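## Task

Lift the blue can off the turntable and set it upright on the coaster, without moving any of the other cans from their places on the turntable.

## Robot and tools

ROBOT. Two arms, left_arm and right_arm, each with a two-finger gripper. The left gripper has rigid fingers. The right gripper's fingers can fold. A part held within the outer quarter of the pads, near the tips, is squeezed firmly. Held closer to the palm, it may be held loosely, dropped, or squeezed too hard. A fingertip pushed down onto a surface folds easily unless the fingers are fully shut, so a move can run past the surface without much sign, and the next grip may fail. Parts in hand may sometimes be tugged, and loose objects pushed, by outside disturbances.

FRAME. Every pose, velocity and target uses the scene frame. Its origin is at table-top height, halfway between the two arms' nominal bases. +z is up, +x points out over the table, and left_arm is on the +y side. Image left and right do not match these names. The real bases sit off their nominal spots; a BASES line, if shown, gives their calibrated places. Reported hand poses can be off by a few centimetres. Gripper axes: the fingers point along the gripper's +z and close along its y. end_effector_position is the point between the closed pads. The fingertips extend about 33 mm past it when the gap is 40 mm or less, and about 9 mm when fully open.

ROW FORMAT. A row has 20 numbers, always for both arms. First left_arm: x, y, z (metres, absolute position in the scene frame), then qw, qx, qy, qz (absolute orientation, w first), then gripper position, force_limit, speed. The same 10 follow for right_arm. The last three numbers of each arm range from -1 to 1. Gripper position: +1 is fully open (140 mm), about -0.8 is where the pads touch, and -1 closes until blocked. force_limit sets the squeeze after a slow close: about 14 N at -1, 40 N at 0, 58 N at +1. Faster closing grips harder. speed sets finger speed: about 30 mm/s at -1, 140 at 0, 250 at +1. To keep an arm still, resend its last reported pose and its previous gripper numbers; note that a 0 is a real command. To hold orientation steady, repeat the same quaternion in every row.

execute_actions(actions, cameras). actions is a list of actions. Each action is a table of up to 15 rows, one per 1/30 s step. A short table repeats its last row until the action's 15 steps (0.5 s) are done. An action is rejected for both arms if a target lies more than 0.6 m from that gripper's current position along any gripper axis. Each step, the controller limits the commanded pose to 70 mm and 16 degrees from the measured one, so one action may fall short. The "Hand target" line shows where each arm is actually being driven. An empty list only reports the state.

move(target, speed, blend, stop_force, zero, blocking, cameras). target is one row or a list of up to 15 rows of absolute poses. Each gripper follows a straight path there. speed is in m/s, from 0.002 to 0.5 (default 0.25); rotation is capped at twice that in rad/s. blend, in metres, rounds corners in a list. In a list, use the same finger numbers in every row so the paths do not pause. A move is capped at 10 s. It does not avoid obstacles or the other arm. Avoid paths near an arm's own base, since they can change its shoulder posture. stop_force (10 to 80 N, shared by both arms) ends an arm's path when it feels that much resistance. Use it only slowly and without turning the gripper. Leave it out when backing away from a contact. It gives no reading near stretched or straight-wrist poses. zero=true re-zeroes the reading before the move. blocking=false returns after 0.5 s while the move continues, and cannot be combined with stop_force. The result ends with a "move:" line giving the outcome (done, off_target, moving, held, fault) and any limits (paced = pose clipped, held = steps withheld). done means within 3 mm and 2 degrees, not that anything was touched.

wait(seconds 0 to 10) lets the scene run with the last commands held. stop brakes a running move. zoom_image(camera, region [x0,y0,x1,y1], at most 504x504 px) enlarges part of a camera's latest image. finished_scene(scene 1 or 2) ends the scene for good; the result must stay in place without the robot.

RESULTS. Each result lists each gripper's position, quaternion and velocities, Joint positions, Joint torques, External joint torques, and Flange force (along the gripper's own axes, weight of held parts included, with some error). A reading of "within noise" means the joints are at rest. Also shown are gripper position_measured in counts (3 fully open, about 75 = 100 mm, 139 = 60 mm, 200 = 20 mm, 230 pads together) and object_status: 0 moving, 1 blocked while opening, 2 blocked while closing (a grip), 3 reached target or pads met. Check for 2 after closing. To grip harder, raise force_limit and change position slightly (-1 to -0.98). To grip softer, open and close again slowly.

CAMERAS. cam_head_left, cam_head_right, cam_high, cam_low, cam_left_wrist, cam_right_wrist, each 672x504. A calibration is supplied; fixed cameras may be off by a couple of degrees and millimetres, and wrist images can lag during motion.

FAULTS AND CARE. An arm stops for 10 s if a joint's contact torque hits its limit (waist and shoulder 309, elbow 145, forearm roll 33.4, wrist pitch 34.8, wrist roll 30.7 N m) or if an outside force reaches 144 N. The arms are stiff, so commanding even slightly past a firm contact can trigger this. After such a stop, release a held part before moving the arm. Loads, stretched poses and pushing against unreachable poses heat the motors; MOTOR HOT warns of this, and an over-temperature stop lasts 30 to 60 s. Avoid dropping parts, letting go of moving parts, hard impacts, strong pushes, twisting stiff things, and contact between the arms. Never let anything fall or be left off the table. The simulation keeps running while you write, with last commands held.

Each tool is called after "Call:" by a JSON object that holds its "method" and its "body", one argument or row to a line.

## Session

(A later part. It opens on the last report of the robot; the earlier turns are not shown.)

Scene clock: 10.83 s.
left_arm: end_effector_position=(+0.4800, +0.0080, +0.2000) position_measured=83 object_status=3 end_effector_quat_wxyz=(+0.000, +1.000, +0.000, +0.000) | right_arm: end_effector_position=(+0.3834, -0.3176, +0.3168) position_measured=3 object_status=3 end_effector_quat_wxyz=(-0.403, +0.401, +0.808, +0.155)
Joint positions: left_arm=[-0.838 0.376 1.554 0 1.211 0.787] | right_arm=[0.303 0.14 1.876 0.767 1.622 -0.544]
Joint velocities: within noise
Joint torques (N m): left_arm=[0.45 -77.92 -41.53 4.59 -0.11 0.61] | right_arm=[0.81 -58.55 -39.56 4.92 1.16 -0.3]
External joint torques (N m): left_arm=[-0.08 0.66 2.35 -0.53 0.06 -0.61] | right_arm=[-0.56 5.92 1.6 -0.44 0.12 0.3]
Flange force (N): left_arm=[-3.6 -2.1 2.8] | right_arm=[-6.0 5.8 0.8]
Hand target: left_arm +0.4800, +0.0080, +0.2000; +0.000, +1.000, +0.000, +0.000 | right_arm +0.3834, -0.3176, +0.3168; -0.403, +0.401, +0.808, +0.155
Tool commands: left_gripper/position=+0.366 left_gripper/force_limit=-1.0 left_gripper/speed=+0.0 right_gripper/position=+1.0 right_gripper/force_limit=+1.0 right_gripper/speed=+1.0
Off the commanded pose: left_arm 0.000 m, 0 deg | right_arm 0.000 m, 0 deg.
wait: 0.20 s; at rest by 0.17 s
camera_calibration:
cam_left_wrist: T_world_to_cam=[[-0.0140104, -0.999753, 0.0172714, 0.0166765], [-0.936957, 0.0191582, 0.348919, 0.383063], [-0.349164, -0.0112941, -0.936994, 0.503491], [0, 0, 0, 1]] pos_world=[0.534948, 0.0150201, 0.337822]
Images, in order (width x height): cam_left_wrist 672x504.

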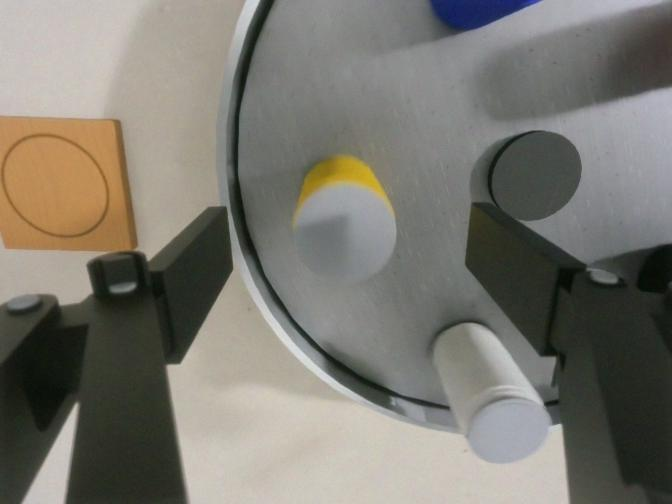

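Call:
{"method": "wait", "body": {
  "seconds": 0.25,
  "cameras": ["cam_left_wrist"]
}}

Call:
{"method": "wait", "body": {
  "seconds": 0.25,
  "cameras": ["cam_left_wrist"]
}}

Call:
{"method": "wait", "body": {
  "seconds": 0.25,
  "cameras": ["cam_left_wrist"]
}}

Call:
{"method": "wait", "body": {
  "seconds": 0.25,
  "cameras": ["cam_left_wrist"]
}}

Call:
{"method": "wait", "body": {
  "seconds": 0.25,
  "cameras": ["cam_left_wrist"]
}}

Call:
{"method": "wait", "body": {
  "seconds": 0.25,
  "cameras": ["cam_left_wrist"]
}}

Call:
{"method": "wait", "body": {
  "seconds": 0.25,
  "cameras": ["cam_left_wrist"]
}}

Call:
{"method": "wait", "body": {
  "seconds": 0.25,
  "cameras": ["cam_left_wrist"]
}}

Call:
{"method": "wait", "body": {
  "seconds": 0.25,
  "cameras": ["cam_left_wrist"]
}}

Scene clock: 11.83 s.
left_arm: end_effector_position=(+0.4800, +0.0080, +0.2000) position_measured=83 object_status=3 end_effector_quat_wxyz=(+0.000, +1.000, +0.000, +0.000) | right_arm: end_effector_position=(+0.3834, -0.3176, +0.3168) position_measured=3 object_status=3 end_effector_quat_wxyz=(-0.403, +0.401, +0.808, +0.155)
Joint positions: left_arm=[-0.838 0.376 1.554 0 1.211 0.787] | right_arm=[0.303 0.14 1.876 0.767 1.622 -0.544]
Joint velocities: within noise
Joint torques (N m): left_arm=[0.68 -77.65 -41.53 4.57 -0.13 0.64] | right_arm=[0.76 -58.03 -39.62 5 1.16 -0.31]
External joint torques (N m): left_arm=[-0.75 0.9 2.52 -0.54 0.09 -0.64] | right_arm=[-0.75 5.38 1.45 -0.48 0.11 0.31]
Flange force (N): left_arm=[-4.3 -1.4 3.1] | right_arm=[-5.7 5.1 0.4]
Hand target: left_arm +0.4800, +0.0080, +0.2000; +0.000, +1.000, +0.000, +0.000 | right_arm +0.3834, -0.3176, +0.3168; -0.403, +0.401, +0.808, +0.155
Tool commands: left_gripper/position=+0.366 left_gripper/force_limit=-1.0 left_gripper/speed=+0.0 right_gripper/position=+1.0 right_gripper/force_limit=+1.0 right_gripper/speed=+1.0
Off the commanded pose: left_arm 0.000 m, 0 deg | right_arm 0.000 m, 0 deg.
wait: 0.27 s; at rest from the start
camera_calibration:
cam_left_wrist: T_world_to_cam=[[-0.0140106, -0.999753, 0.0172714, 0.0166766], [-0.936957, 0.0191584, 0.348919, 0.383063], [-0.349164, -0.011294, -0.936994, 0.503491], [0, 0, 0, 1]] pos_world=[0.534948, 0.01502, 0.337822]
Images, in order (width x height): cam_left_wrist 672x504.

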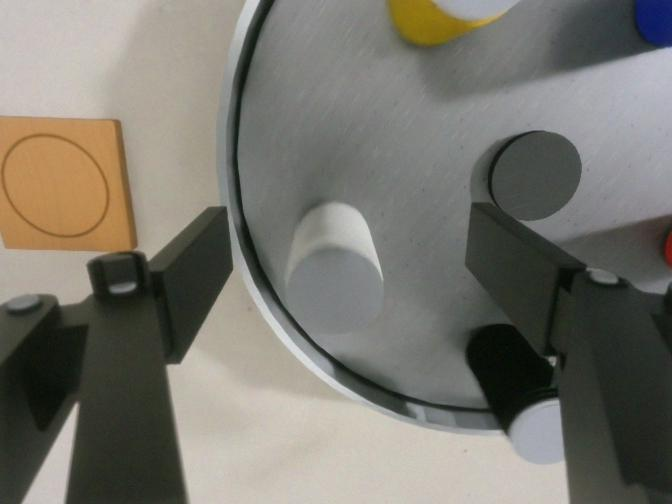

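Scene clock: 12.10 s.
left_arm: end_effector_position=(+0.4800, +0.0080, +0.2000) position_measured=83 object_status=3 end_effector_quat_wxyz=(+0.000, +1.000, +0.000, +0.000) | right_arm: end_effector_position=(+0.3834, -0.3176, +0.3168) position_measured=3 object_status=3 end_effector_quat_wxyz=(-0.403, +0.401, +0.808, +0.155)
Joint positions: left_arm=[-0.838 0.376 1.554 0 1.211 0.787] | right_arm=[0.303 0.14 1.876 0.767 1.622 -0.544]
Joint velocities: within noise
Joint torques (N m): left_arm=[0.42 -78 -41.52 4.56 -0.13 0.64] | right_arm=[0.52 -58.07 -39.47 5.01 1.18 -0.33]
External joint torques (N m): left_arm=[-0.49 1.02 2.36 -0.51 0.08 -0.64] | right_arm=[-0.69 5.48 1.33 -0.49 0.09 0.33]
Flange force (N): left_arm=[-3.7 -1.3 3.0] | right_arm=[-5.6 5.5 0.3]
Hand target: left_arm +0.4800, +0.0080, +0.2000; +0.000, +1.000, +0.000, +0.000 | right_arm +0.3834, -0.3176, +0.3168; -0.403, +0.401, +0.808, +0.155
Tool commands: left_gripper/position=+0.366 left_gripper/force_limit=-1.0 left_gripper/speed=+0.0 right_gripper/position=+1.0 right_gripper/force_limit=+1.0 right_gripper/speed=+1.0
Off the commanded pose: left_arm 0.000 m, 0 deg | right_arm 0.000 m, 0 deg.
wait: 0.27 s; at rest by 0.17 s
camera_calibration:
cam_left_wrist: T_world_to_cam=[[-0.0140107, -0.999753, 0.0172713, 0.0166767], [-0.936957, 0.0191585, 0.348919, 0.383064], [-0.349164, -0.0112939, -0.936994, 0.503491], [0, 0, 0, 1]] pos_world=[0.534948, 0.01502, 0.337822]
Images, in order (width x height): cam_left_wrist 672x504.

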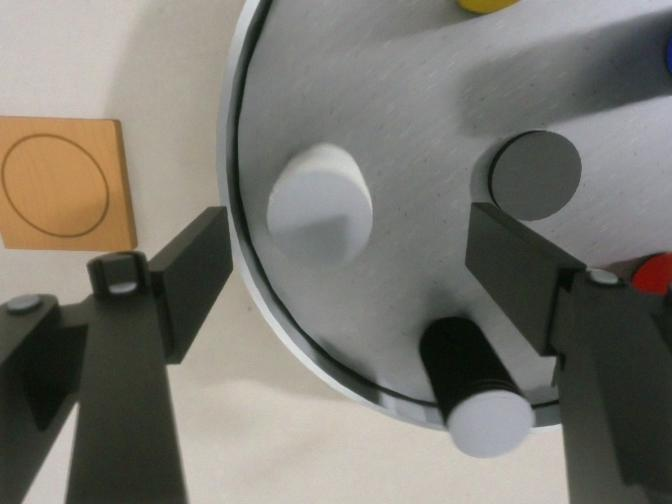

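Scene clock: 12.37 s.
left_arm: end_effector_position=(+0.4800, +0.0080, +0.2000) position_measured=83 object_status=3 end_effector_quat_wxyz=(+0.000, +1.000, +0.000, +0.000) | right_arm: end_effector_position=(+0.3834, -0.3176, +0.3168) position_measured=3 object_status=3 end_effector_quat_wxyz=(-0.403, +0.401, +0.808, +0.155)
Joint positions: left_arm=[-0.838 0.376 1.554 0 1.211 0.787] | right_arm=[0.303 0.14 1.876 0.767 1.622 -0.544]
Joint velocities: within noise
Joint torques (N m): left_arm=[0.21 -77.82 -41.49 4.56 -0.12 0.67] | right_arm=[0.69 -57.92 -39.48 5.02 1.18 -0.27]
External joint torques (N m): left_arm=[-0.4 1.49 2.64 -0.55 0.08 -0.67] | right_arm=[-0.78 5.3 1.32 -0.49 0.08 0.26]
Flange force (N): left_arm=[-3.5 -1.3 3.6] | right_arm=[-5.7 5.2 0.2]
Hand target: left_arm +0.4800, +0.0080, +0.2000; +0.000, +1.000, +0.000, +0.000 | right_arm +0.3834, -0.3176, +0.3168; -0.403, +0.401, +0.808, +0.155
Tool commands: left_gripper/position=+0.366 left_gripper/force_limit=-1.0 left_gripper/speed=+0.0 right_gripper/position=+1.0 right_gripper/force_limit=+1.0 right_gripper/speed=+1.0
Off the commanded pose: left_arm 0.000 m, 0 deg | right_arm 0.000 m, 0 deg.
wait: 0.27 s; at rest by 0.17 s
camera_calibration:
cam_left_wrist: T_world_to_cam=[[-0.0140107, -0.999753, 0.0172716, 0.0166765], [-0.936957, 0.0191585, 0.348919, 0.383063], [-0.349164, -0.0112941, -0.936994, 0.503491], [0, 0, 0, 1]] pos_world=[0.534948, 0.0150199, 0.337822]
Images, in order (width x height): cam_left_wrist 672x504.

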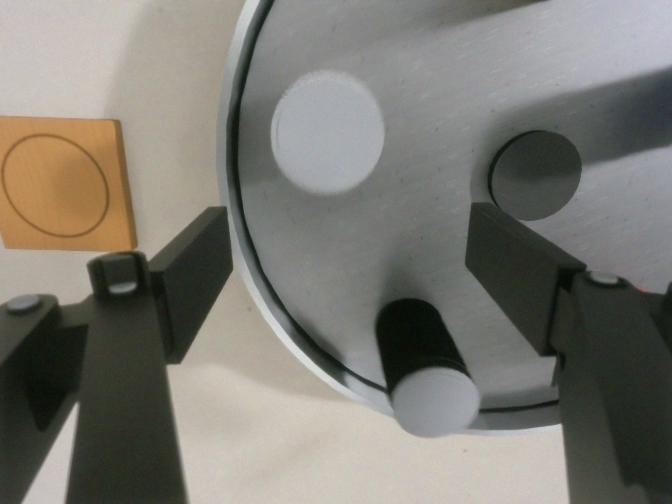

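Scene clock: 12.63 s.
left_arm: end_effector_position=(+0.4800, +0.0080, +0.2000) position_measured=83 object_status=3 end_effector_quat_wxyz=(+0.000, +1.000, +0.000, +0.000) | right_arm: end_effector_position=(+0.3834, -0.3176, +0.3168) position_measured=3 object_status=3 end_effector_quat_wxyz=(-0.403, +0.401, +0.808, +0.155)
Joint positions: left_arm=[-0.838 0.376 1.554 0 1.211 0.787] | right_arm=[0.303 0.14 1.876 0.767 1.622 -0.544]
Joint velocities: within noise
Joint torques (N m): left_arm=[0.38 -78.02 -41.53 4.5 -0.09 0.64] | right_arm=[0.78 -57.69 -39.37 4.97 1.15 -0.31]
External joint torques (N m): left_arm=[-0.68 1.3 2.53 -0.48 0.05 -0.64] | right_arm=[-0.81 5 1.11 -0.44 0.11 0.3]
Flange force (N): left_arm=[-3.8 -1.1 3.4] | right_arm=[-5.3 5.1 -0.1]
Hand target: left_arm +0.4800, +0.0080, +0.2000; +0.000, +1.000, +0.000, +0.000 | right_arm +0.3834, -0.3176, +0.3168; -0.403, +0.401, +0.808, +0.155
Tool commands: left_gripper/position=+0.366 left_gripper/force_limit=-1.0 left_gripper/speed=+0.0 right_gripper/position=+1.0 right_gripper/force_limit=+1.0 right_gripper/speed=+1.0
Off the commanded pose: left_arm 0.000 m, 0 deg | right_arm 0.000 m, 0 deg.
wait: 0.27 s; at rest by 0.17 s
camera_calibration:
cam_left_wrist: T_world_to_cam=[[-0.0140105, -0.999753, 0.0172716, 0.0166764], [-0.936957, 0.0191583, 0.348919, 0.383063], [-0.349164, -0.0112942, -0.936994, 0.503491], [0, 0, 0, 1]] pos_world=[0.534948, 0.01502, 0.337822]
Images, in order (width x height): cam_left_wrist 672x504.

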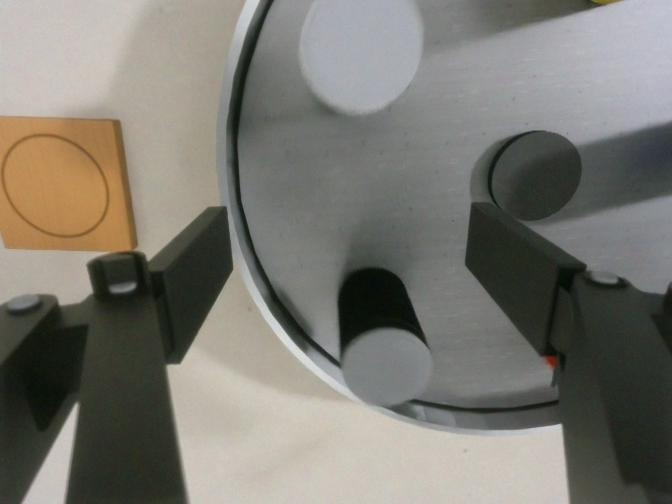

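Scene clock: 12.90 s.
left_arm: end_effector_position=(+0.4800, +0.0080, +0.2000) position_measured=83 object_status=3 end_effector_quat_wxyz=(+0.000, +1.000, +0.000, +0.000) | right_arm: end_effector_position=(+0.3834, -0.3176, +0.3168) position_measured=3 object_status=3 end_effector_quat_wxyz=(-0.403, +0.401, +0.808, +0.155)
Joint positions: left_arm=[-0.838 0.376 1.554 0 1.211 0.787] | right_arm=[0.303 0.14 1.876 0.767 1.622 -0.544]
Joint velocities: within noise
Joint torques (N m): left_arm=[0.29 -77.74 -41.44 4.57 -0.1 0.63] | right_arm=[0.7 -58.37 -39.37 4.97 1.17 -0.32]
External joint torques (N m): left_arm=[-0.49 0.74 2.3 -0.54 0.05 -0.63] | right_arm=[-0.87 5.79 1.19 -0.45 0.09 0.31]
Flange force (N): left_arm=[-3.9 -1.5 2.8] | right_arm=[-6.0 6.1 0.0]
Hand target: left_arm +0.4800, +0.0080, +0.2000; +0.000, +1.000, +0.000, +0.000 | right_arm +0.3834, -0.3176, +0.3168; -0.403, +0.401, +0.808, +0.155
Tool commands: left_gripper/position=+0.366 left_gripper/force_limit=-1.0 left_gripper/speed=+0.0 right_gripper/position=+1.0 right_gripper/force_limit=+1.0 right_gripper/speed=+1.0
Off the commanded pose: left_arm 0.000 m, 0 deg | right_arm 0.000 m, 0 deg.
wait: 0.27 s; at rest by 0.17 s
camera_calibration:
cam_left_wrist: T_world_to_cam=[[-0.0140107, -0.999753, 0.0172713, 0.0166767], [-0.936957, 0.0191584, 0.348919, 0.383064], [-0.349164, -0.0112939, -0.936994, 0.503491], [0, 0, 0, 1]] pos_world=[0.534948, 0.01502, 0.337822]
Images, in order (width x height): cam_left_wrist 672x504.

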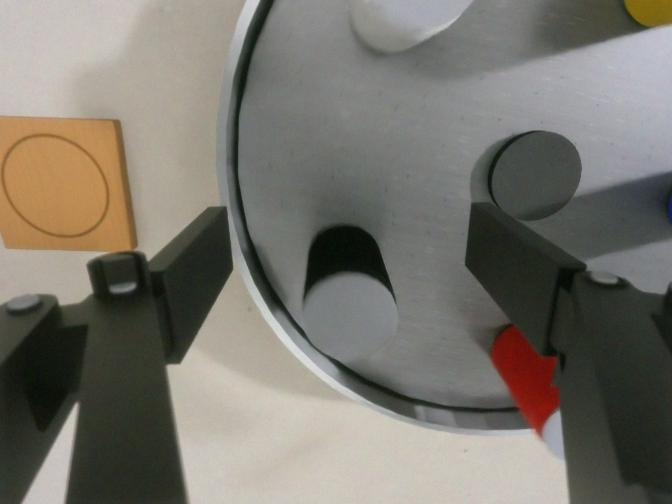

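Scene clock: 13.17 s.
left_arm: end_effector_position=(+0.4800, +0.0080, +0.2000) position_measured=83 object_status=3 end_effector_quat_wxyz=(+0.000, +1.000, +0.000, +0.000) | right_arm: end_effector_position=(+0.3834, -0.3176, +0.3168) position_measured=3 object_status=3 end_effector_quat_wxyz=(-0.403, +0.401, +0.808, +0.155)
Joint positions: left_arm=[-0.838 0.376 1.554 0 1.211 0.787] | right_arm=[0.303 0.14 1.876 0.767 1.622 -0.544]
Joint velocities: within noise
Joint torques (N m): left_arm=[0.33 -78.02 -41.55 4.57 -0.13 0.65] | right_arm=[0.58 -58.04 -39.32 4.94 1.17 -0.31]
External joint torques (N m): left_arm=[-0.43 1.2 2.48 -0.53 0.08 -0.65] | right_arm=[-0.55 5.33 1.11 -0.42 0.1 0.3]
Flange force (N): left_arm=[-3.6 -1.3 3.3] | right_arm=[-5.3 5.7 0.2]
Hand target: left_arm +0.4800, +0.0080, +0.2000; +0.000, +1.000, +0.000, +0.000 | right_arm +0.3834, -0.3176, +0.3168; -0.403, +0.401, +0.808, +0.155
Tool commands: left_gripper/position=+0.366 left_gripper/force_limit=-1.0 left_gripper/speed=+0.0 right_gripper/position=+1.0 right_gripper/force_limit=+1.0 right_gripper/speed=+1.0
Off the commanded pose: left_arm 0.000 m, 0 deg | right_arm 0.000 m, 0 deg.
wait: 0.27 s; at rest by 0.17 s
camera_calibration:
cam_left_wrist: T_world_to_cam=[[-0.0140107, -0.999753, 0.0172717, 0.0166765], [-0.936957, 0.0191586, 0.348919, 0.383063], [-0.349164, -0.0112942, -0.936994, 0.503491], [0, 0, 0, 1]] pos_world=[0.534948, 0.0150199, 0.337822]
Images, in order (width x height): cam_left_wrist 672x504.

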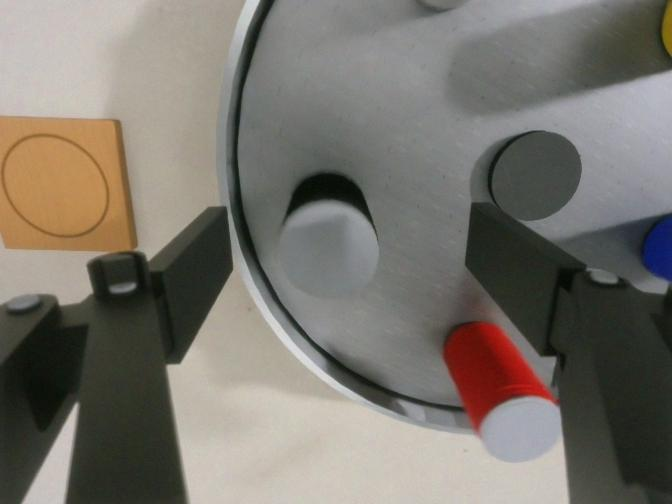

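Scene clock: 13.43 s.
left_arm: end_effector_position=(+0.4800, +0.0080, +0.2000) position_measured=83 object_status=3 end_effector_quat_wxyz=(+0.000, +1.000, +0.000, +0.000) | right_arm: end_effector_position=(+0.3834, -0.3176, +0.3168) position_measured=3 object_status=3 end_effector_quat_wxyz=(-0.403, +0.401, +0.808, +0.155)
Joint positions: left_arm=[-0.838 0.376 1.554 0 1.211 0.787] | right_arm=[0.303 0.14 1.876 0.767 1.622 -0.544]
Joint velocities: within noise
Joint torques (N m): left_arm=[0.43 -78.02 -41.72 4.59 -0.11 0.59] | right_arm=[1.35 -58.25 -39.56 5.02 1.21 -0.32]
External joint torques (N m): left_arm=[-0.68 1.46 2.77 -0.58 0.07 -0.59] | right_arm=[-1.33 5.69 1.42 -0.5 0.06 0.32]
Flange force (N): left_arm=[-4.0 -1.3 3.7] | right_arm=[-6.6 5.2 -0.3]
Hand target: left_arm +0.4800, +0.0080, +0.2000; +0.000, +1.000, +0.000, +0.000 | right_arm +0.3834, -0.3176, +0.3168; -0.403, +0.401, +0.808, +0.155
Tool commands: left_gripper/position=+0.366 left_gripper/force_limit=-1.0 left_gripper/speed=+0.0 right_gripper/position=+1.0 right_gripper/force_limit=+1.0 right_gripper/speed=+1.0
Off the commanded pose: left_arm 0.000 m, 0 deg | right_arm 0.000 m, 0 deg.
wait: 0.27 s; at rest by 0.17 s
camera_calibration:
cam_left_wrist: T_world_to_cam=[[-0.0140106, -0.999753, 0.0172714, 0.0166765], [-0.936957, 0.0191584, 0.348919, 0.383063], [-0.349164, -0.011294, -0.936994, 0.503491], [0, 0, 0, 1]] pos_world=[0.534948, 0.01502, 0.337822]
Images, in order (width x height): cam_left_wrist 672x504.

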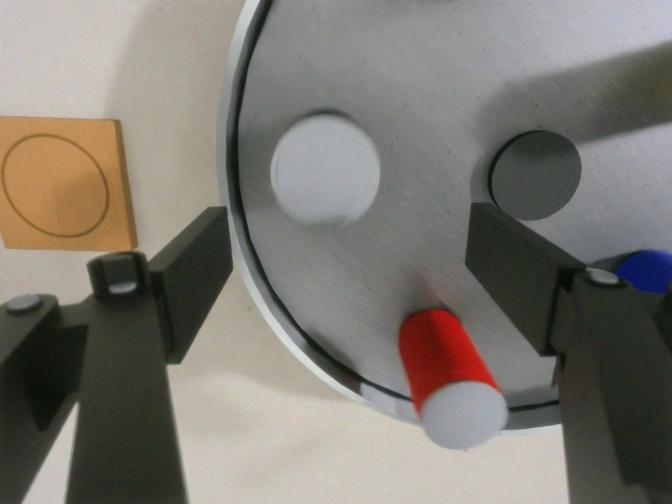

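Scene clock: 13.70 s.
left_arm: end_effector_position=(+0.4800, +0.0080, +0.2000) position_measured=83 object_status=3 end_effector_quat_wxyz=(+0.000, +1.000, +0.000, +0.000) | right_arm: end_effector_position=(+0.3834, -0.3176, +0.3168) position_measured=3 object_status=3 end_effector_quat_wxyz=(-0.403, +0.401, +0.808, +0.155)
Joint positions: left_arm=[-0.838 0.376 1.554 0 1.211 0.787] | right_arm=[0.303 0.14 1.876 0.767 1.622 -0.544]
Joint velocities: within noise
Joint torques (N m): left_arm=[0.52 -77.82 -41.55 4.56 -0.12 0.61] | right_arm=[0.55 -58.07 -39.37 4.96 1.18 -0.3]
External joint torques (N m): left_arm=[-0.18 0.82 2.5 -0.51 0.08 -0.61] | right_arm=[-0.42 5.56 1.46 -0.47 0.09 0.29]
Flange force (N): left_arm=[-3.8 -2.0 3.1] | right_arm=[-5.6 5.6 0.8]
Hand target: left_arm +0.4800, +0.0080, +0.2000; +0.000, +1.000, +0.000, +0.000 | right_arm +0.3834, -0.3176, +0.3168; -0.403, +0.401, +0.808, +0.155
Tool commands: left_gripper/position=+0.366 left_gripper/force_limit=-1.0 left_gripper/speed=+0.0 right_gripper/position=+1.0 right_gripper/force_limit=+1.0 right_gripper/speed=+1.0
Off the commanded pose: left_arm 0.000 m, 0 deg | right_arm 0.000 m, 0 deg.
wait: 0.27 s; at rest by 0.17 s
camera_calibration:
cam_left_wrist: T_world_to_cam=[[-0.0140108, -0.999753, 0.0172714, 0.0166767], [-0.936957, 0.0191586, 0.348919, 0.383063], [-0.349164, -0.0112939, -0.936994, 0.503491], [0, 0, 0, 1]] pos_world=[0.534948, 0.01502, 0.337822]
Images, in order (width x height): cam_left_wrist 672x504.

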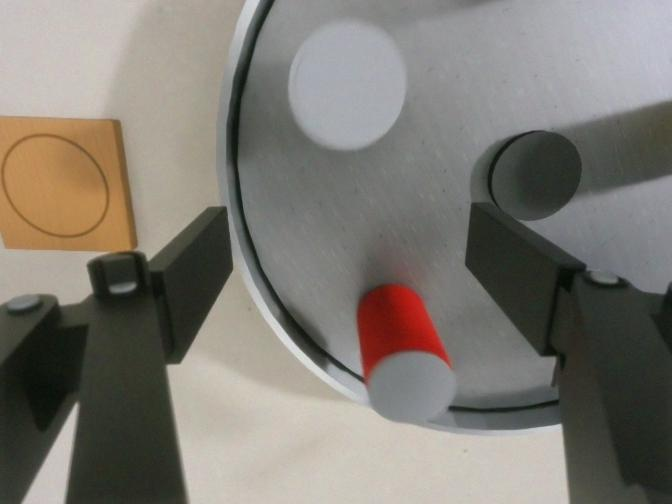

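Scene clock: 13.97 s.
left_arm: end_effector_position=(+0.4800, +0.0080, +0.2000) position_measured=83 object_status=3 end_effector_quat_wxyz=(+0.000, +1.000, +0.000, +0.000) | right_arm: end_effector_position=(+0.3834, -0.3176, +0.3168) position_measured=3 object_status=3 end_effector_quat_wxyz=(-0.403, +0.401, +0.808, +0.155)
Joint positions: left_arm=[-0.838 0.376 1.554 0 1.211 0.787] | right_arm=[0.303 0.14 1.876 0.767 1.622 -0.544]
Joint velocities: within noise
Joint torques (N m): left_arm=[0.37 -78.04 -41.63 4.56 -0.11 0.62] | right_arm=[1.34 -57.82 -39.51 5.02 1.21 -0.34]
External joint torques (N m): left_arm=[-0.61 1.07 2.53 -0.53 0.07 -0.62] | right_arm=[-1.17 5.04 1.23 -0.49 0.05 0.34]
Flange force (N): left_arm=[-4.0 -1.4 3.3] | right_arm=[-5.7 4.7 -0.3]
Hand target: left_arm +0.4800, +0.0080, +0.2000; +0.000, +1.000, +0.000, +0.000 | right_arm +0.3834, -0.3176, +0.3168; -0.403, +0.401, +0.808, +0.155
Tool commands: left_gripper/position=+0.366 left_gripper/force_limit=-1.0 left_gripper/speed=+0.0 right_gripper/position=+1.0 right_gripper/force_limit=+1.0 right_gripper/speed=+1.0
Off the commanded pose: left_arm 0.000 m, 0 deg | right_arm 0.000 m, 0 deg.
wait: 0.27 s; at rest by 0.17 s
camera_calibration:
cam_left_wrist: T_world_to_cam=[[-0.0140104, -0.999753, 0.0172686, 0.016678], [-0.936956, 0.0191573, 0.348922, 0.383062], [-0.349166, -0.0112914, -0.936993, 0.503492], [0, 0, 0, 1]] pos_world=[0.534948, 0.0150206, 0.337821]
Images, in order (width x height): cam_left_wrist 672x504.

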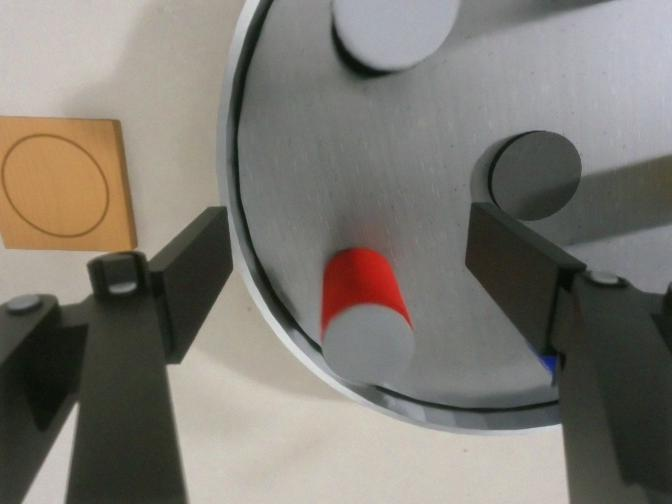

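Call:
{"method": "move", "body": {
  "target": [
    [0.4800,0.0055,0.1100,0,1,0,0,0.572,-1,0,0.3834,-0.3176,0.3168,-0.403,0.401,0.808,0.155,1,1,1]
  ],
  "speed": 0.2,
  "cameras": ["cam_left_wrist"]
}}

Call:
{"method": "wait", "body": {
  "seconds": 0.1,
  "cameras": ["cam_left_wrist"]
}}

Call:
{"method": "wait", "body": {
  "seconds": 0.1,
  "cameras": ["cam_left_wrist"]
}}

Call:
{"method": "wait", "body": {
  "seconds": 0.1,
  "cameras": ["cam_left_wrist"]
}}

Call:
{"method": "wait", "body": {
  "seconds": 0.1,
  "cameras": ["cam_left_wrist"]
}}

Call:
{"method": "wait", "body": {
  "seconds": 0.1,
  "cameras": ["cam_left_wrist"]
}}

Call:
{"method": "wait", "body": {
  "seconds": 0.1,
  "cameras": ["cam_left_wrist"]
}}

Call:
{"method": "wait", "body": {
  "seconds": 0.1,
  "cameras": ["cam_left_wrist"]
}}

Call:
{"method": "wait", "body": {
  "seconds": 0.1,
  "cameras": ["cam_left_wrist"]
}}

Call:
{"method": "wait", "body": {
  "seconds": 0.1,
  "cameras": ["cam_left_wrist"]
}}

Call:
{"method": "wait", "body": {
  "seconds": 0.1,
  "cameras": ["cam_left_wrist"]
}}

Scene clock: 15.37 s.
left_arm: end_effector_position=(+0.4800, +0.0055, +0.1101) position_measured=57 object_status=3 end_effector_quat_wxyz=(+0.000, +1.000, +0.000, +0.000) | right_arm: end_effector_position=(+0.3834, -0.3176, +0.3168) position_measured=3 object_status=3 end_effector_quat_wxyz=(-0.403, +0.401, +0.808, +0.155)
Joint positions: left_arm=[-0.84 0.439 1.638 0 1.065 0.784] | right_arm=[0.303 0.14 1.876 0.767 1.622 -0.544]
Joint velocities: within noise
Joint torques (N m): left_arm=[0.68 -82.33 -38.86 4.3 -0.19 0.68] | right_arm=[1.11 -58.88 -39.52 4.94 1.24 -0.29]
External joint torques (N m): left_arm=[-0.62 2.01 2.36 -0.53 0.15 -0.68] | right_arm=[-0.99 6.19 1.33 -0.43 0.03 0.29]
Flange force (N): left_arm=[-2.8 -0.2 3.3] | right_arm=[-6.6 6.4 0.1]
Hand target: left_arm +0.4800, +0.0055, +0.1100; +0.000, +1.000, +0.000, +0.000 | right_arm +0.3834, -0.3176, +0.3168; -0.403, +0.401, +0.808, +0.155
Off the commanded pose: left_arm 0.000 m, 0 deg | right_arm 0.000 m, 0 deg.
move: done
camera_calibration:
cam_left_wrist: T_world_to_cam=[[-0.0140069, -0.999752, 0.0173168, 0.0157177], [-0.936973, 0.0191703, 0.348875, 0.414514], [-0.34912, -0.0113387, -0.937009, 0.419178], [0, 0, 0, 1]] pos_world=[0.534952, 0.0125204, 0.247888]
Images, in order (width x height): cam_left_wrist 672x504.

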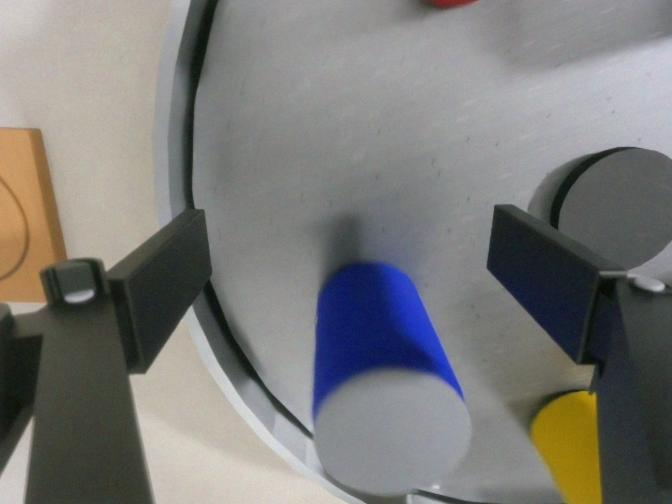

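Scene clock: 15.47 s.
left_arm: end_effector_position=(+0.4800, +0.0055, +0.1100) position_measured=57 object_status=3 end_effector_quat_wxyz=(+0.000, +1.000, +0.000, +0.000) | right_arm: end_effector_position=(+0.3834, -0.3176, +0.3168) position_measured=3 object_status=3 end_effector_quat_wxyz=(-0.403, +0.401, +0.808, +0.155)
Joint positions: left_arm=[-0.84 0.439 1.638 0 1.065 0.784] | right_arm=[0.303 0.14 1.876 0.767 1.622 -0.544]
Joint velocities: within noise
Joint torques (N m): left_arm=[0.45 -81.7 -38.79 4.28 -0.11 0.64] | right_arm=[0.71 -57.75 -39.53 4.95 1.2 -0.28]
External joint torques (N m): left_arm=[-0.57 1.61 2.29 -0.51 0.07 -0.64] | right_arm=[-0.96 5.14 1.29 -0.42 0.06 0.28]
Flange force (N): left_arm=[-3.1 -0.7 3.1] | right_arm=[-5.7 4.9 0.1]
Hand target: left_arm +0.4800, +0.0055, +0.1100; +0.000, +1.000, +0.000, +0.000 | right_arm +0.3834, -0.3176, +0.3168; -0.403, +0.401, +0.808, +0.155
Tool commands: left_gripper/position=+0.572 left_gripper/force_limit=-1.0 left_gripper/speed=+0.0 right_gripper/position=+1.0 right_gripper/force_limit=+1.0 right_gripper/speed=+1.0
Off the commanded pose: left_arm 0.000 m, 0 deg | right_arm 0.000 m, 0 deg.
wait: 0.10 s; no rest
camera_calibration:
cam_left_wrist: T_world_to_cam=[[-0.0140086, -0.999752, 0.0172893, 0.0157279], [-0.936963, 0.0191626, 0.348902, 0.414514], [-0.349147, -0.0113118, -0.937, 0.419147], [0, 0, 0, 1]] pos_world=[0.534948, 0.0125221, 0.247844]
Images, in order (width x height): cam_left_wrist 672x504.

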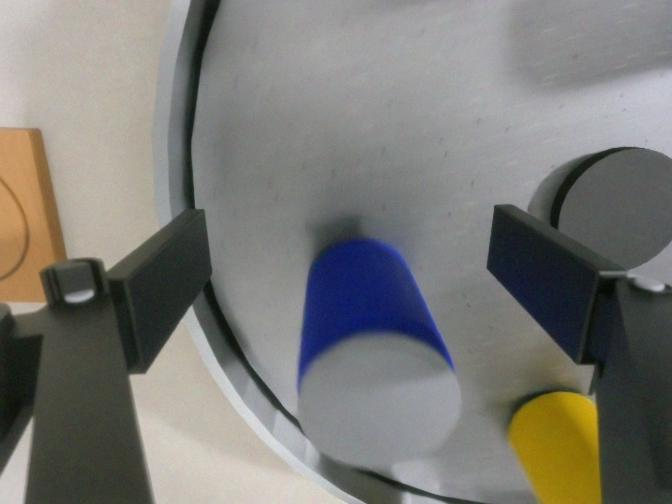

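Scene clock: 15.57 s.
left_arm: end_effector_position=(+0.4800, +0.0055, +0.1100) position_measured=57 object_status=3 end_effector_quat_wxyz=(+0.000, +1.000, +0.000, +0.000) | right_arm: end_effector_position=(+0.3834, -0.3176, +0.3168) position_measured=3 object_status=3 end_effector_quat_wxyz=(-0.403, +0.401, +0.808, +0.155)
Joint positions: left_arm=[-0.84 0.439 1.638 0 1.065 0.784] | right_arm=[0.303 0.14 1.876 0.767 1.622 -0.544]
Joint velocities: within noise
Joint torques (N m): left_arm=[0.31 -81.62 -38.93 4.31 -0.14 0.66] | right_arm=[0.95 -57.74 -39.4 4.97 1.21 -0.24]
External joint torques (N m): left_arm=[-0.57 1.54 2.42 -0.54 0.1 -0.66] | right_arm=[-0.78 5.07 1.3 -0.47 0.06 0.23]
Flange force (N): left_arm=[-3.4 -0.9 3.1] | right_arm=[-5.5 4.9 0.3]
Hand target: left_arm +0.4800, +0.0055, +0.1100; +0.000, +1.000, +0.000, +0.000 | right_arm +0.3834, -0.3176, +0.3168; -0.403, +0.401, +0.808, +0.155
Tool commands: left_gripper/position=+0.572 left_gripper/force_limit=-1.0 left_gripper/speed=+0.0 right_gripper/position=+1.0 right_gripper/force_limit=+1.0 right_gripper/speed=+1.0
Off the commanded pose: left_arm 0.000 m, 0 deg | right_arm 0.000 m, 0 deg.
wait: 0.10 s; no rest
camera_calibration:
cam_left_wrist: T_world_to_cam=[[-0.0140095, -0.999753, 0.0172779, 0.0157307], [-0.936959, 0.0191595, 0.348913, 0.414513], [-0.349157, -0.0113006, -0.936996, 0.419138], [0, 0, 0, 1]] pos_world=[0.534948, 0.0125215, 0.24783]
Images, in order (width x height): cam_left_wrist 672x504.

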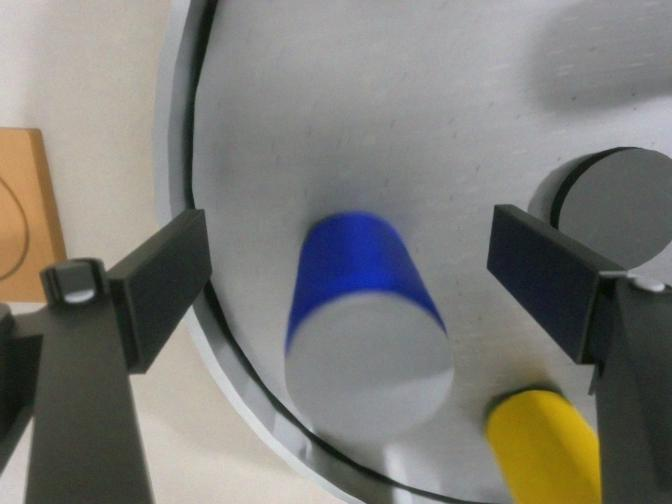

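Scene clock: 15.67 s.
left_arm: end_effector_position=(+0.4800, +0.0055, +0.1100) position_measured=57 object_status=3 end_effector_quat_wxyz=(+0.000, +1.000, +0.000, +0.000) | right_arm: end_effector_position=(+0.3834, -0.3176, +0.3168) position_measured=3 object_status=3 end_effector_quat_wxyz=(-0.403, +0.401, +0.808, +0.155)
Joint positions: left_arm=[-0.84 0.439 1.638 0 1.065 0.784] | right_arm=[0.303 0.14 1.876 0.767 1.622 -0.544]
Joint velocities: within noise
Joint torques (N m): left_arm=[0.16 -81.19 -38.8 4.3 -0.1 0.64] | right_arm=[0.49 -58.31 -39.43 4.98 1.11 -0.29]
External joint torques (N m): left_arm=[-0.06 1.06 2.44 -0.54 0.07 -0.64] | right_arm=[-0.31 5.82 1.51 -0.49 0.16 0.28]
Flange force (N): left_arm=[-3.4 -1.9 2.8] | right_arm=[-5.7 5.9 0.9]
Hand target: left_arm +0.4800, +0.0055, +0.1100; +0.000, +1.000, +0.000, +0.000 | right_arm +0.3834, -0.3176, +0.3168; -0.403, +0.401, +0.808, +0.155
Tool commands: left_gripper/position=+0.572 left_gripper/force_limit=-1.0 left_gripper/speed=+0.0 right_gripper/position=+1.0 right_gripper/force_limit=+1.0 right_gripper/speed=+1.0
Off the commanded pose: left_arm 0.000 m, 0 deg | right_arm 0.000 m, 0 deg.
wait: 0.10 s; no rest
camera_calibration:
cam_left_wrist: T_world_to_cam=[[-0.0140096, -0.999753, 0.0172734, 0.0157314], [-0.936958, 0.0191581, 0.348917, 0.414513], [-0.349162, -0.0112963, -0.936994, 0.419135], [0, 0, 0, 1]] pos_world=[0.534948, 0.0125209, 0.247825]
Images, in order (width x height): cam_left_wrist 672x504.

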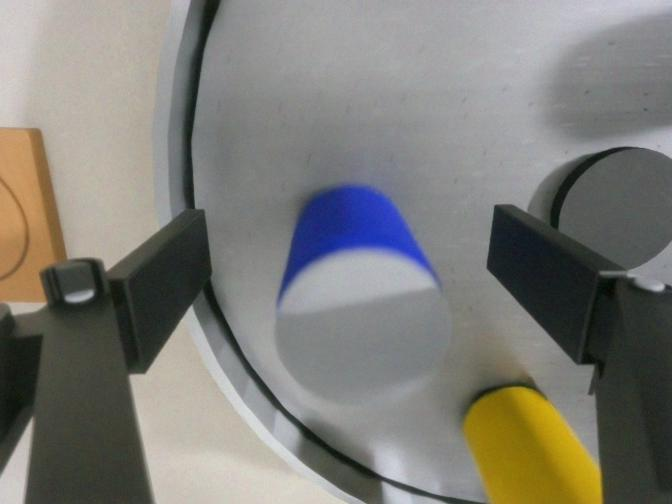

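Scene clock: 15.77 s.
left_arm: end_effector_position=(+0.4800, +0.0055, +0.1100) position_measured=57 object_status=3 end_effector_quat_wxyz=(+0.000, +1.000, +0.000, +0.000) | right_arm: end_effector_position=(+0.3834, -0.3176, +0.3168) position_measured=3 object_status=3 end_effector_quat_wxyz=(-0.403, +0.401, +0.808, +0.155)
Joint positions: left_arm=[-0.84 0.439 1.638 0 1.065 0.784] | right_arm=[0.303 0.14 1.876 0.767 1.622 -0.544]
Joint velocities: within noise
Joint torques (N m): left_arm=[0.31 -81.34 -38.89 4.29 -0.1 0.62] | right_arm=[0.49 -57.89 -39.56 5.03 1.22 -0.32]
External joint torques (N m): left_arm=[-0.23 1.14 2.36 -0.52 0.06 -0.62] | right_arm=[-0.5 5.22 1.39 -0.51 0.05 0.32]
Flange force (N): left_arm=[-3.4 -1.6 2.8] | right_arm=[-5.3 5.2 0.7]
Hand target: left_arm +0.4800, +0.0055, +0.1100; +0.000, +1.000, +0.000, +0.000 | right_arm +0.3834, -0.3176, +0.3168; -0.403, +0.401, +0.808, +0.155
Tool commands: left_gripper/position=+0.572 left_gripper/force_limit=-1.0 left_gripper/speed=+0.0 right_gripper/position=+1.0 right_gripper/force_limit=+1.0 right_gripper/speed=+1.0
Off the commanded pose: left_arm 0.000 m, 0 deg | right_arm 0.000 m, 0 deg.
wait: 0.10 s; no rest
camera_calibration:
cam_left_wrist: T_world_to_cam=[[-0.0140101, -0.999753, 0.0172714, 0.0157319], [-0.936957, 0.0191579, 0.348919, 0.414513], [-0.349163, -0.0112942, -0.936994, 0.419134], [0, 0, 0, 1]] pos_world=[0.534948, 0.0125205, 0.247822]
Images, in order (width x height): cam_left_wrist 672x504.

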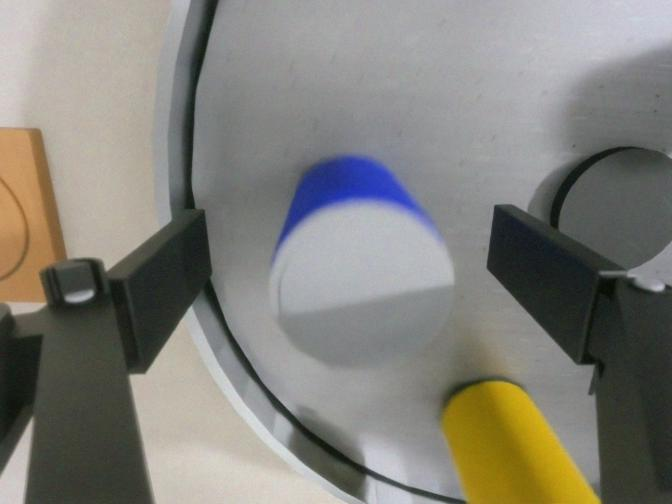

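Scene clock: 15.87 s.
left_arm: end_effector_position=(+0.4800, +0.0055, +0.1100) position_measured=57 object_status=3 end_effector_quat_wxyz=(+0.000, +1.000, +0.000, +0.000) | right_arm: end_effector_position=(+0.3834, -0.3176, +0.3168) position_measured=3 object_status=3 end_effector_quat_wxyz=(-0.403, +0.401, +0.808, +0.155)
Joint positions: left_arm=[-0.84 0.439 1.638 0 1.065 0.784] | right_arm=[0.303 0.14 1.876 0.767 1.622 -0.544]
Joint velocities: within noise
Joint torques (N m): left_arm=[0.14 -81.56 -38.92 4.28 -0.1 0.65] | right_arm=[0.96 -58 -39.66 4.95 1.14 -0.31]
External joint torques (N m): left_arm=[-0.13 1.28 2.46 -0.51 0.06 -0.65] | right_arm=[-0.87 5.37 1.53 -0.44 0.13 0.31]
Flange force (N): left_arm=[-3.3 -1.6 3.0] | right_arm=[-5.9 4.9 0.3]
Hand target: left_arm +0.4800, +0.0055, +0.1100; +0.000, +1.000, +0.000, +0.000 | right_arm +0.3834, -0.3176, +0.3168; -0.403, +0.401, +0.808, +0.155
Tool commands: left_gripper/position=+0.572 left_gripper/force_limit=-1.0 left_gripper/speed=+0.0 right_gripper/position=+1.0 right_gripper/force_limit=+1.0 right_gripper/speed=+1.0
Off the commanded pose: left_arm 0.000 m, 0 deg | right_arm 0.000 m, 0 deg.
wait: 0.10 s; no rest
camera_calibration:
cam_left_wrist: T_world_to_cam=[[-0.0140099, -0.999753, 0.0172705, 0.0157319], [-0.936957, 0.0191574, 0.34892, 0.414513], [-0.349164, -0.0112934, -0.936993, 0.419133], [0, 0, 0, 1]] pos_world=[0.534948, 0.0125205, 0.247822]
Images, in order (width x height): cam_left_wrist 672x504.

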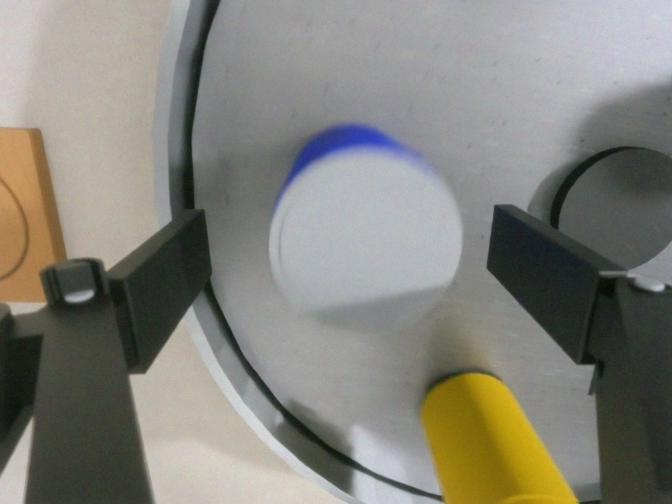

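Scene clock: 15.97 s.
left_arm: end_effector_position=(+0.4800, +0.0055, +0.1100) position_measured=57 object_status=3 end_effector_quat_wxyz=(+0.000, +1.000, +0.000, +0.000) | right_arm: end_effector_position=(+0.3834, -0.3176, +0.3168) position_measured=3 object_status=3 end_effector_quat_wxyz=(-0.403, +0.401, +0.808, +0.155)
Joint positions: left_arm=[-0.84 0.439 1.638 0 1.065 0.784] | right_arm=[0.303 0.14 1.876 0.767 1.622 -0.544]
Joint velocities: within noise
Joint torques (N m): left_arm=[0.39 -81.09 -39.05 4.32 -0.15 0.62] | right_arm=[0.62 -58.13 -39.26 5.01 1.14 -0.33]
External joint torques (N m): left_arm=[-0.71 1.06 2.58 -0.56 0.1 -0.62] | right_arm=[-0.86 5.53 1.04 -0.48 0.12 0.32]
Flange force (N): left_arm=[-4.2 -1.5 2.8] | right_arm=[-5.7 5.9 -0.3]
Hand target: left_arm +0.4800, +0.0055, +0.1100; +0.000, +1.000, +0.000, +0.000 | right_arm +0.3834, -0.3176, +0.3168; -0.403, +0.401, +0.808, +0.155
Tool commands: left_gripper/position=+0.572 left_gripper/force_limit=-1.0 left_gripper/speed=+0.0 right_gripper/position=+1.0 right_gripper/force_limit=+1.0 right_gripper/speed=+1.0
Off the commanded pose: left_arm 0.000 m, 0 deg | right_arm 0.000 m, 0 deg.
wait: 0.10 s; no rest
camera_calibration:
cam_left_wrist: T_world_to_cam=[[-0.0140099, -0.999753, 0.0172704, 0.015732], [-0.936957, 0.0191574, 0.34892, 0.414513], [-0.349165, -0.0112932, -0.936993, 0.419133], [0, 0, 0, 1]] pos_world=[0.534948, 0.0125205, 0.247821]
Images, in order (width x height): cam_left_wrist 672x504.

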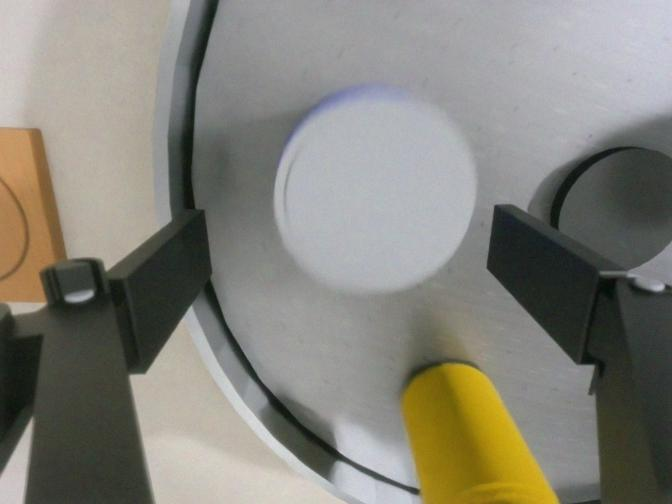

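Scene clock: 16.07 s.
left_arm: end_effector_position=(+0.4800, +0.0055, +0.1100) position_measured=57 object_status=3 end_effector_quat_wxyz=(+0.000, +1.000, +0.000, +0.000) | right_arm: end_effector_position=(+0.3834, -0.3176, +0.3168) position_measured=3 object_status=3 end_effector_quat_wxyz=(-0.403, +0.401, +0.808, +0.155)
Joint positions: left_arm=[-0.84 0.439 1.638 0 1.065 0.784] | right_arm=[0.303 0.14 1.876 0.767 1.622 -0.544]
Joint velocities: within noise
Joint torques (N m): left_arm=[0.4 -81.35 -38.94 4.31 -0.15 0.62] | right_arm=[1.29 -57.92 -39.37 4.96 1.16 -0.32]
External joint torques (N m): left_arm=[-0.75 1.17 2.41 -0.54 0.1 -0.62] | right_arm=[-1.11 5.17 1.17 -0.43 0.11 0.31]
Flange force (N): left_arm=[-3.9 -1.1 2.8] | right_arm=[-5.7 5.0 -0.4]
Hand target: left_arm +0.4800, +0.0055, +0.1100; +0.000, +1.000, +0.000, +0.000 | right_arm +0.3834, -0.3176, +0.3168; -0.403, +0.401, +0.808, +0.155
Tool commands: left_gripper/position=+0.572 left_gripper/force_limit=-1.0 left_gripper/speed=+0.0 right_gripper/position=+1.0 right_gripper/force_limit=+1.0 right_gripper/speed=+1.0
Off the commanded pose: left_arm 0.000 m, 0 deg | right_arm 0.000 m, 0 deg.
wait: 0.10 s; no rest
camera_calibration:
cam_left_wrist: T_world_to_cam=[[-0.01401, -0.999753, 0.0172701, 0.015732], [-0.936957, 0.0191574, 0.34892, 0.414513], [-0.349165, -0.011293, -0.936993, 0.419133], [0, 0, 0, 1]] pos_world=[0.534948, 0.0125204, 0.247821]
Images, in order (width x height): cam_left_wrist 672x504.

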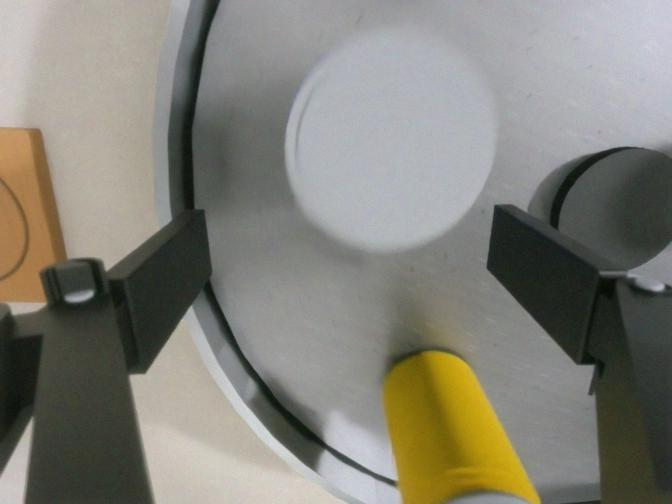

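Scene clock: 16.17 s.
left_arm: end_effector_position=(+0.4800, +0.0055, +0.1100) position_measured=57 object_status=3 end_effector_quat_wxyz=(+0.000, +1.000, +0.000, +0.000) | right_arm: end_effector_position=(+0.3834, -0.3176, +0.3168) position_measured=3 object_status=3 end_effector_quat_wxyz=(-0.403, +0.401, +0.808, +0.155)
Joint positions: left_arm=[-0.84 0.439 1.638 0 1.065 0.784] | right_arm=[0.303 0.14 1.876 0.767 1.622 -0.544]
Joint velocities: within noise
Joint torques (N m): left_arm=[0.21 -81.62 -38.93 4.31 -0.08 0.6] | right_arm=[0.78 -58.09 -39.36 4.95 1.17 -0.32]
External joint torques (N m): left_arm=[-0.56 1.47 2.45 -0.55 0.04 -0.6] | right_arm=[-1.02 5.47 1.16 -0.42 0.1 0.32]
Flange force (N): left_arm=[-3.5 -1.1 3.1] | right_arm=[-5.9 5.6 -0.3]
Hand target: left_arm +0.4800, +0.0055, +0.1100; +0.000, +1.000, +0.000, +0.000 | right_arm +0.3834, -0.3176, +0.3168; -0.403, +0.401, +0.808, +0.155
Tool commands: left_gripper/position=+0.572 left_gripper/force_limit=-1.0 left_gripper/speed=+0.0 right_gripper/position=+1.0 right_gripper/force_limit=+1.0 right_gripper/speed=+1.0
Off the commanded pose: left_arm 0.000 m, 0 deg | right_arm 0.000 m, 0 deg.
wait: 0.10 s; no rest
camera_calibration:
cam_left_wrist: T_world_to_cam=[[-0.0140101, -0.999753, 0.0172702, 0.015732], [-0.936957, 0.0191575, 0.34892, 0.414513], [-0.349165, -0.011293, -0.936993, 0.419133], [0, 0, 0, 1]] pos_world=[0.534948, 0.0125204, 0.247821]
Images, in order (width x height): cam_left_wrist 672x504.

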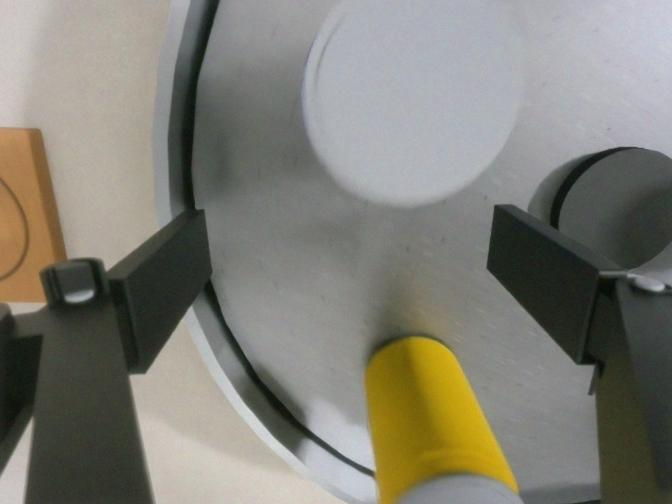

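Scene clock: 16.27 s.
left_arm: end_effector_position=(+0.4800, +0.0055, +0.1100) position_measured=57 object_status=3 end_effector_quat_wxyz=(+0.000, +1.000, +0.000, +0.000) | right_arm: end_effector_position=(+0.3834, -0.3176, +0.3168) position_measured=3 object_status=3 end_effector_quat_wxyz=(-0.403, +0.401, +0.808, +0.155)
Joint positions: left_arm=[-0.84 0.439 1.638 0 1.065 0.784] | right_arm=[0.303 0.14 1.876 0.767 1.622 -0.544]
Joint velocities: within noise
Joint torques (N m): left_arm=[0.67 -81.32 -38.87 4.3 -0.11 0.63] | right_arm=[0.74 -57.84 -39.59 4.94 1.12 -0.31]
External joint torques (N m): left_arm=[-0.33 1.27 2.48 -0.53 0.07 -0.63] | right_arm=[-0.55 5.27 1.59 -0.45 0.15 0.31]
Flange force (N): left_arm=[-3.5 -1.5 3.0] | right_arm=[-5.5 4.9 0.7]
Hand target: left_arm +0.4800, +0.0055, +0.1100; +0.000, +1.000, +0.000, +0.000 | right_arm +0.3834, -0.3176, +0.3168; -0.403, +0.401, +0.808, +0.155
Tool commands: left_gripper/position=+0.572 left_gripper/force_limit=-1.0 left_gripper/speed=+0.0 right_gripper/position=+1.0 right_gripper/force_limit=+1.0 right_gripper/speed=+1.0
Off the commanded pose: left_arm 0.000 m, 0 deg | right_arm 0.000 m, 0 deg.
wait: 0.10 s; no rest
camera_calibration:
cam_left_wrist: T_world_to_cam=[[-0.0140101, -0.999753, 0.01727, 0.0157321], [-0.936957, 0.0191574, 0.34892, 0.414513], [-0.349165, -0.0112929, -0.936993, 0.419133], [0, 0, 0, 1]] pos_world=[0.534948, 0.0125204, 0.247821]
Images, in order (width x height): cam_left_wrist 672x504.

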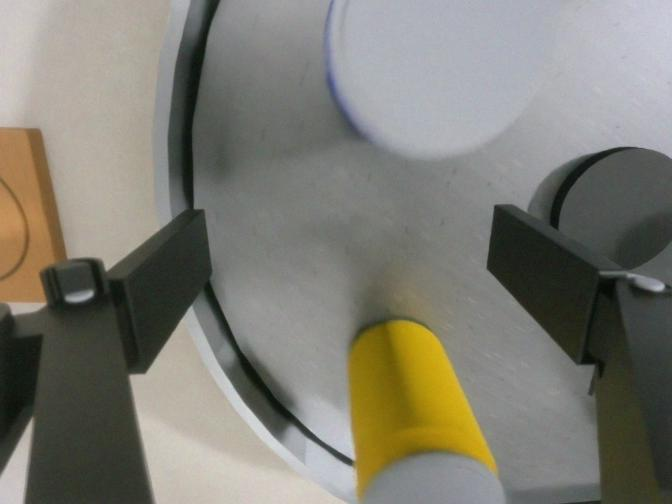

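Scene clock: 16.37 s.
left_arm: end_effector_position=(+0.4800, +0.0055, +0.1100) position_measured=57 object_status=3 end_effector_quat_wxyz=(+0.000, +1.000, +0.000, +0.000) | right_arm: end_effector_position=(+0.3834, -0.3176, +0.3168) position_measured=3 object_status=3 end_effector_quat_wxyz=(-0.403, +0.401, +0.808, +0.155)
Joint positions: left_arm=[-0.84 0.439 1.638 0 1.065 0.784] | right_arm=[0.303 0.14 1.876 0.767 1.622 -0.544]
Joint velocities: within noise
Joint torques (N m): left_arm=[0.32 -81.41 -38.96 4.28 -0.08 0.65] | right_arm=[0.83 -58.2 -39.68 5.02 1.19 -0.31]
External joint torques (N m): left_arm=[-0.57 1.65 2.55 -0.53 0.03 -0.65] | right_arm=[-0.77 5.52 1.46 -0.49 0.07 0.31]
Flange force (N): left_arm=[-3.5 -1.0 3.4] | right_arm=[-5.9 5.3 0.4]
Hand target: left_arm +0.4800, +0.0055, +0.1100; +0.000, +1.000, +0.000, +0.000 | right_arm +0.3834, -0.3176, +0.3168; -0.403, +0.401, +0.808, +0.155
Tool commands: left_gripper/position=+0.572 left_gripper/force_limit=-1.0 left_gripper/speed=+0.0 right_gripper/position=+1.0 right_gripper/force_limit=+1.0 right_gripper/speed=+1.0
Off the commanded pose: left_arm 0.000 m, 0 deg | right_arm 0.000 m, 0 deg.
wait: 0.10 s; no rest
camera_calibration:
cam_left_wrist: T_world_to_cam=[[-0.0140101, -0.999753, 0.0172702, 0.0157319], [-0.936957, 0.0191575, 0.34892, 0.414513], [-0.349165, -0.0112931, -0.936993, 0.419133], [0, 0, 0, 1]] pos_world=[0.534948, 0.0125203, 0.247821]
Images, in order (width x height): cam_left_wrist 672x504.

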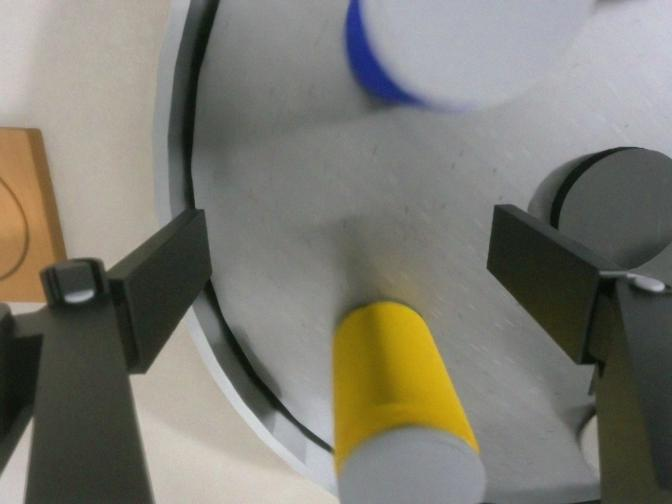

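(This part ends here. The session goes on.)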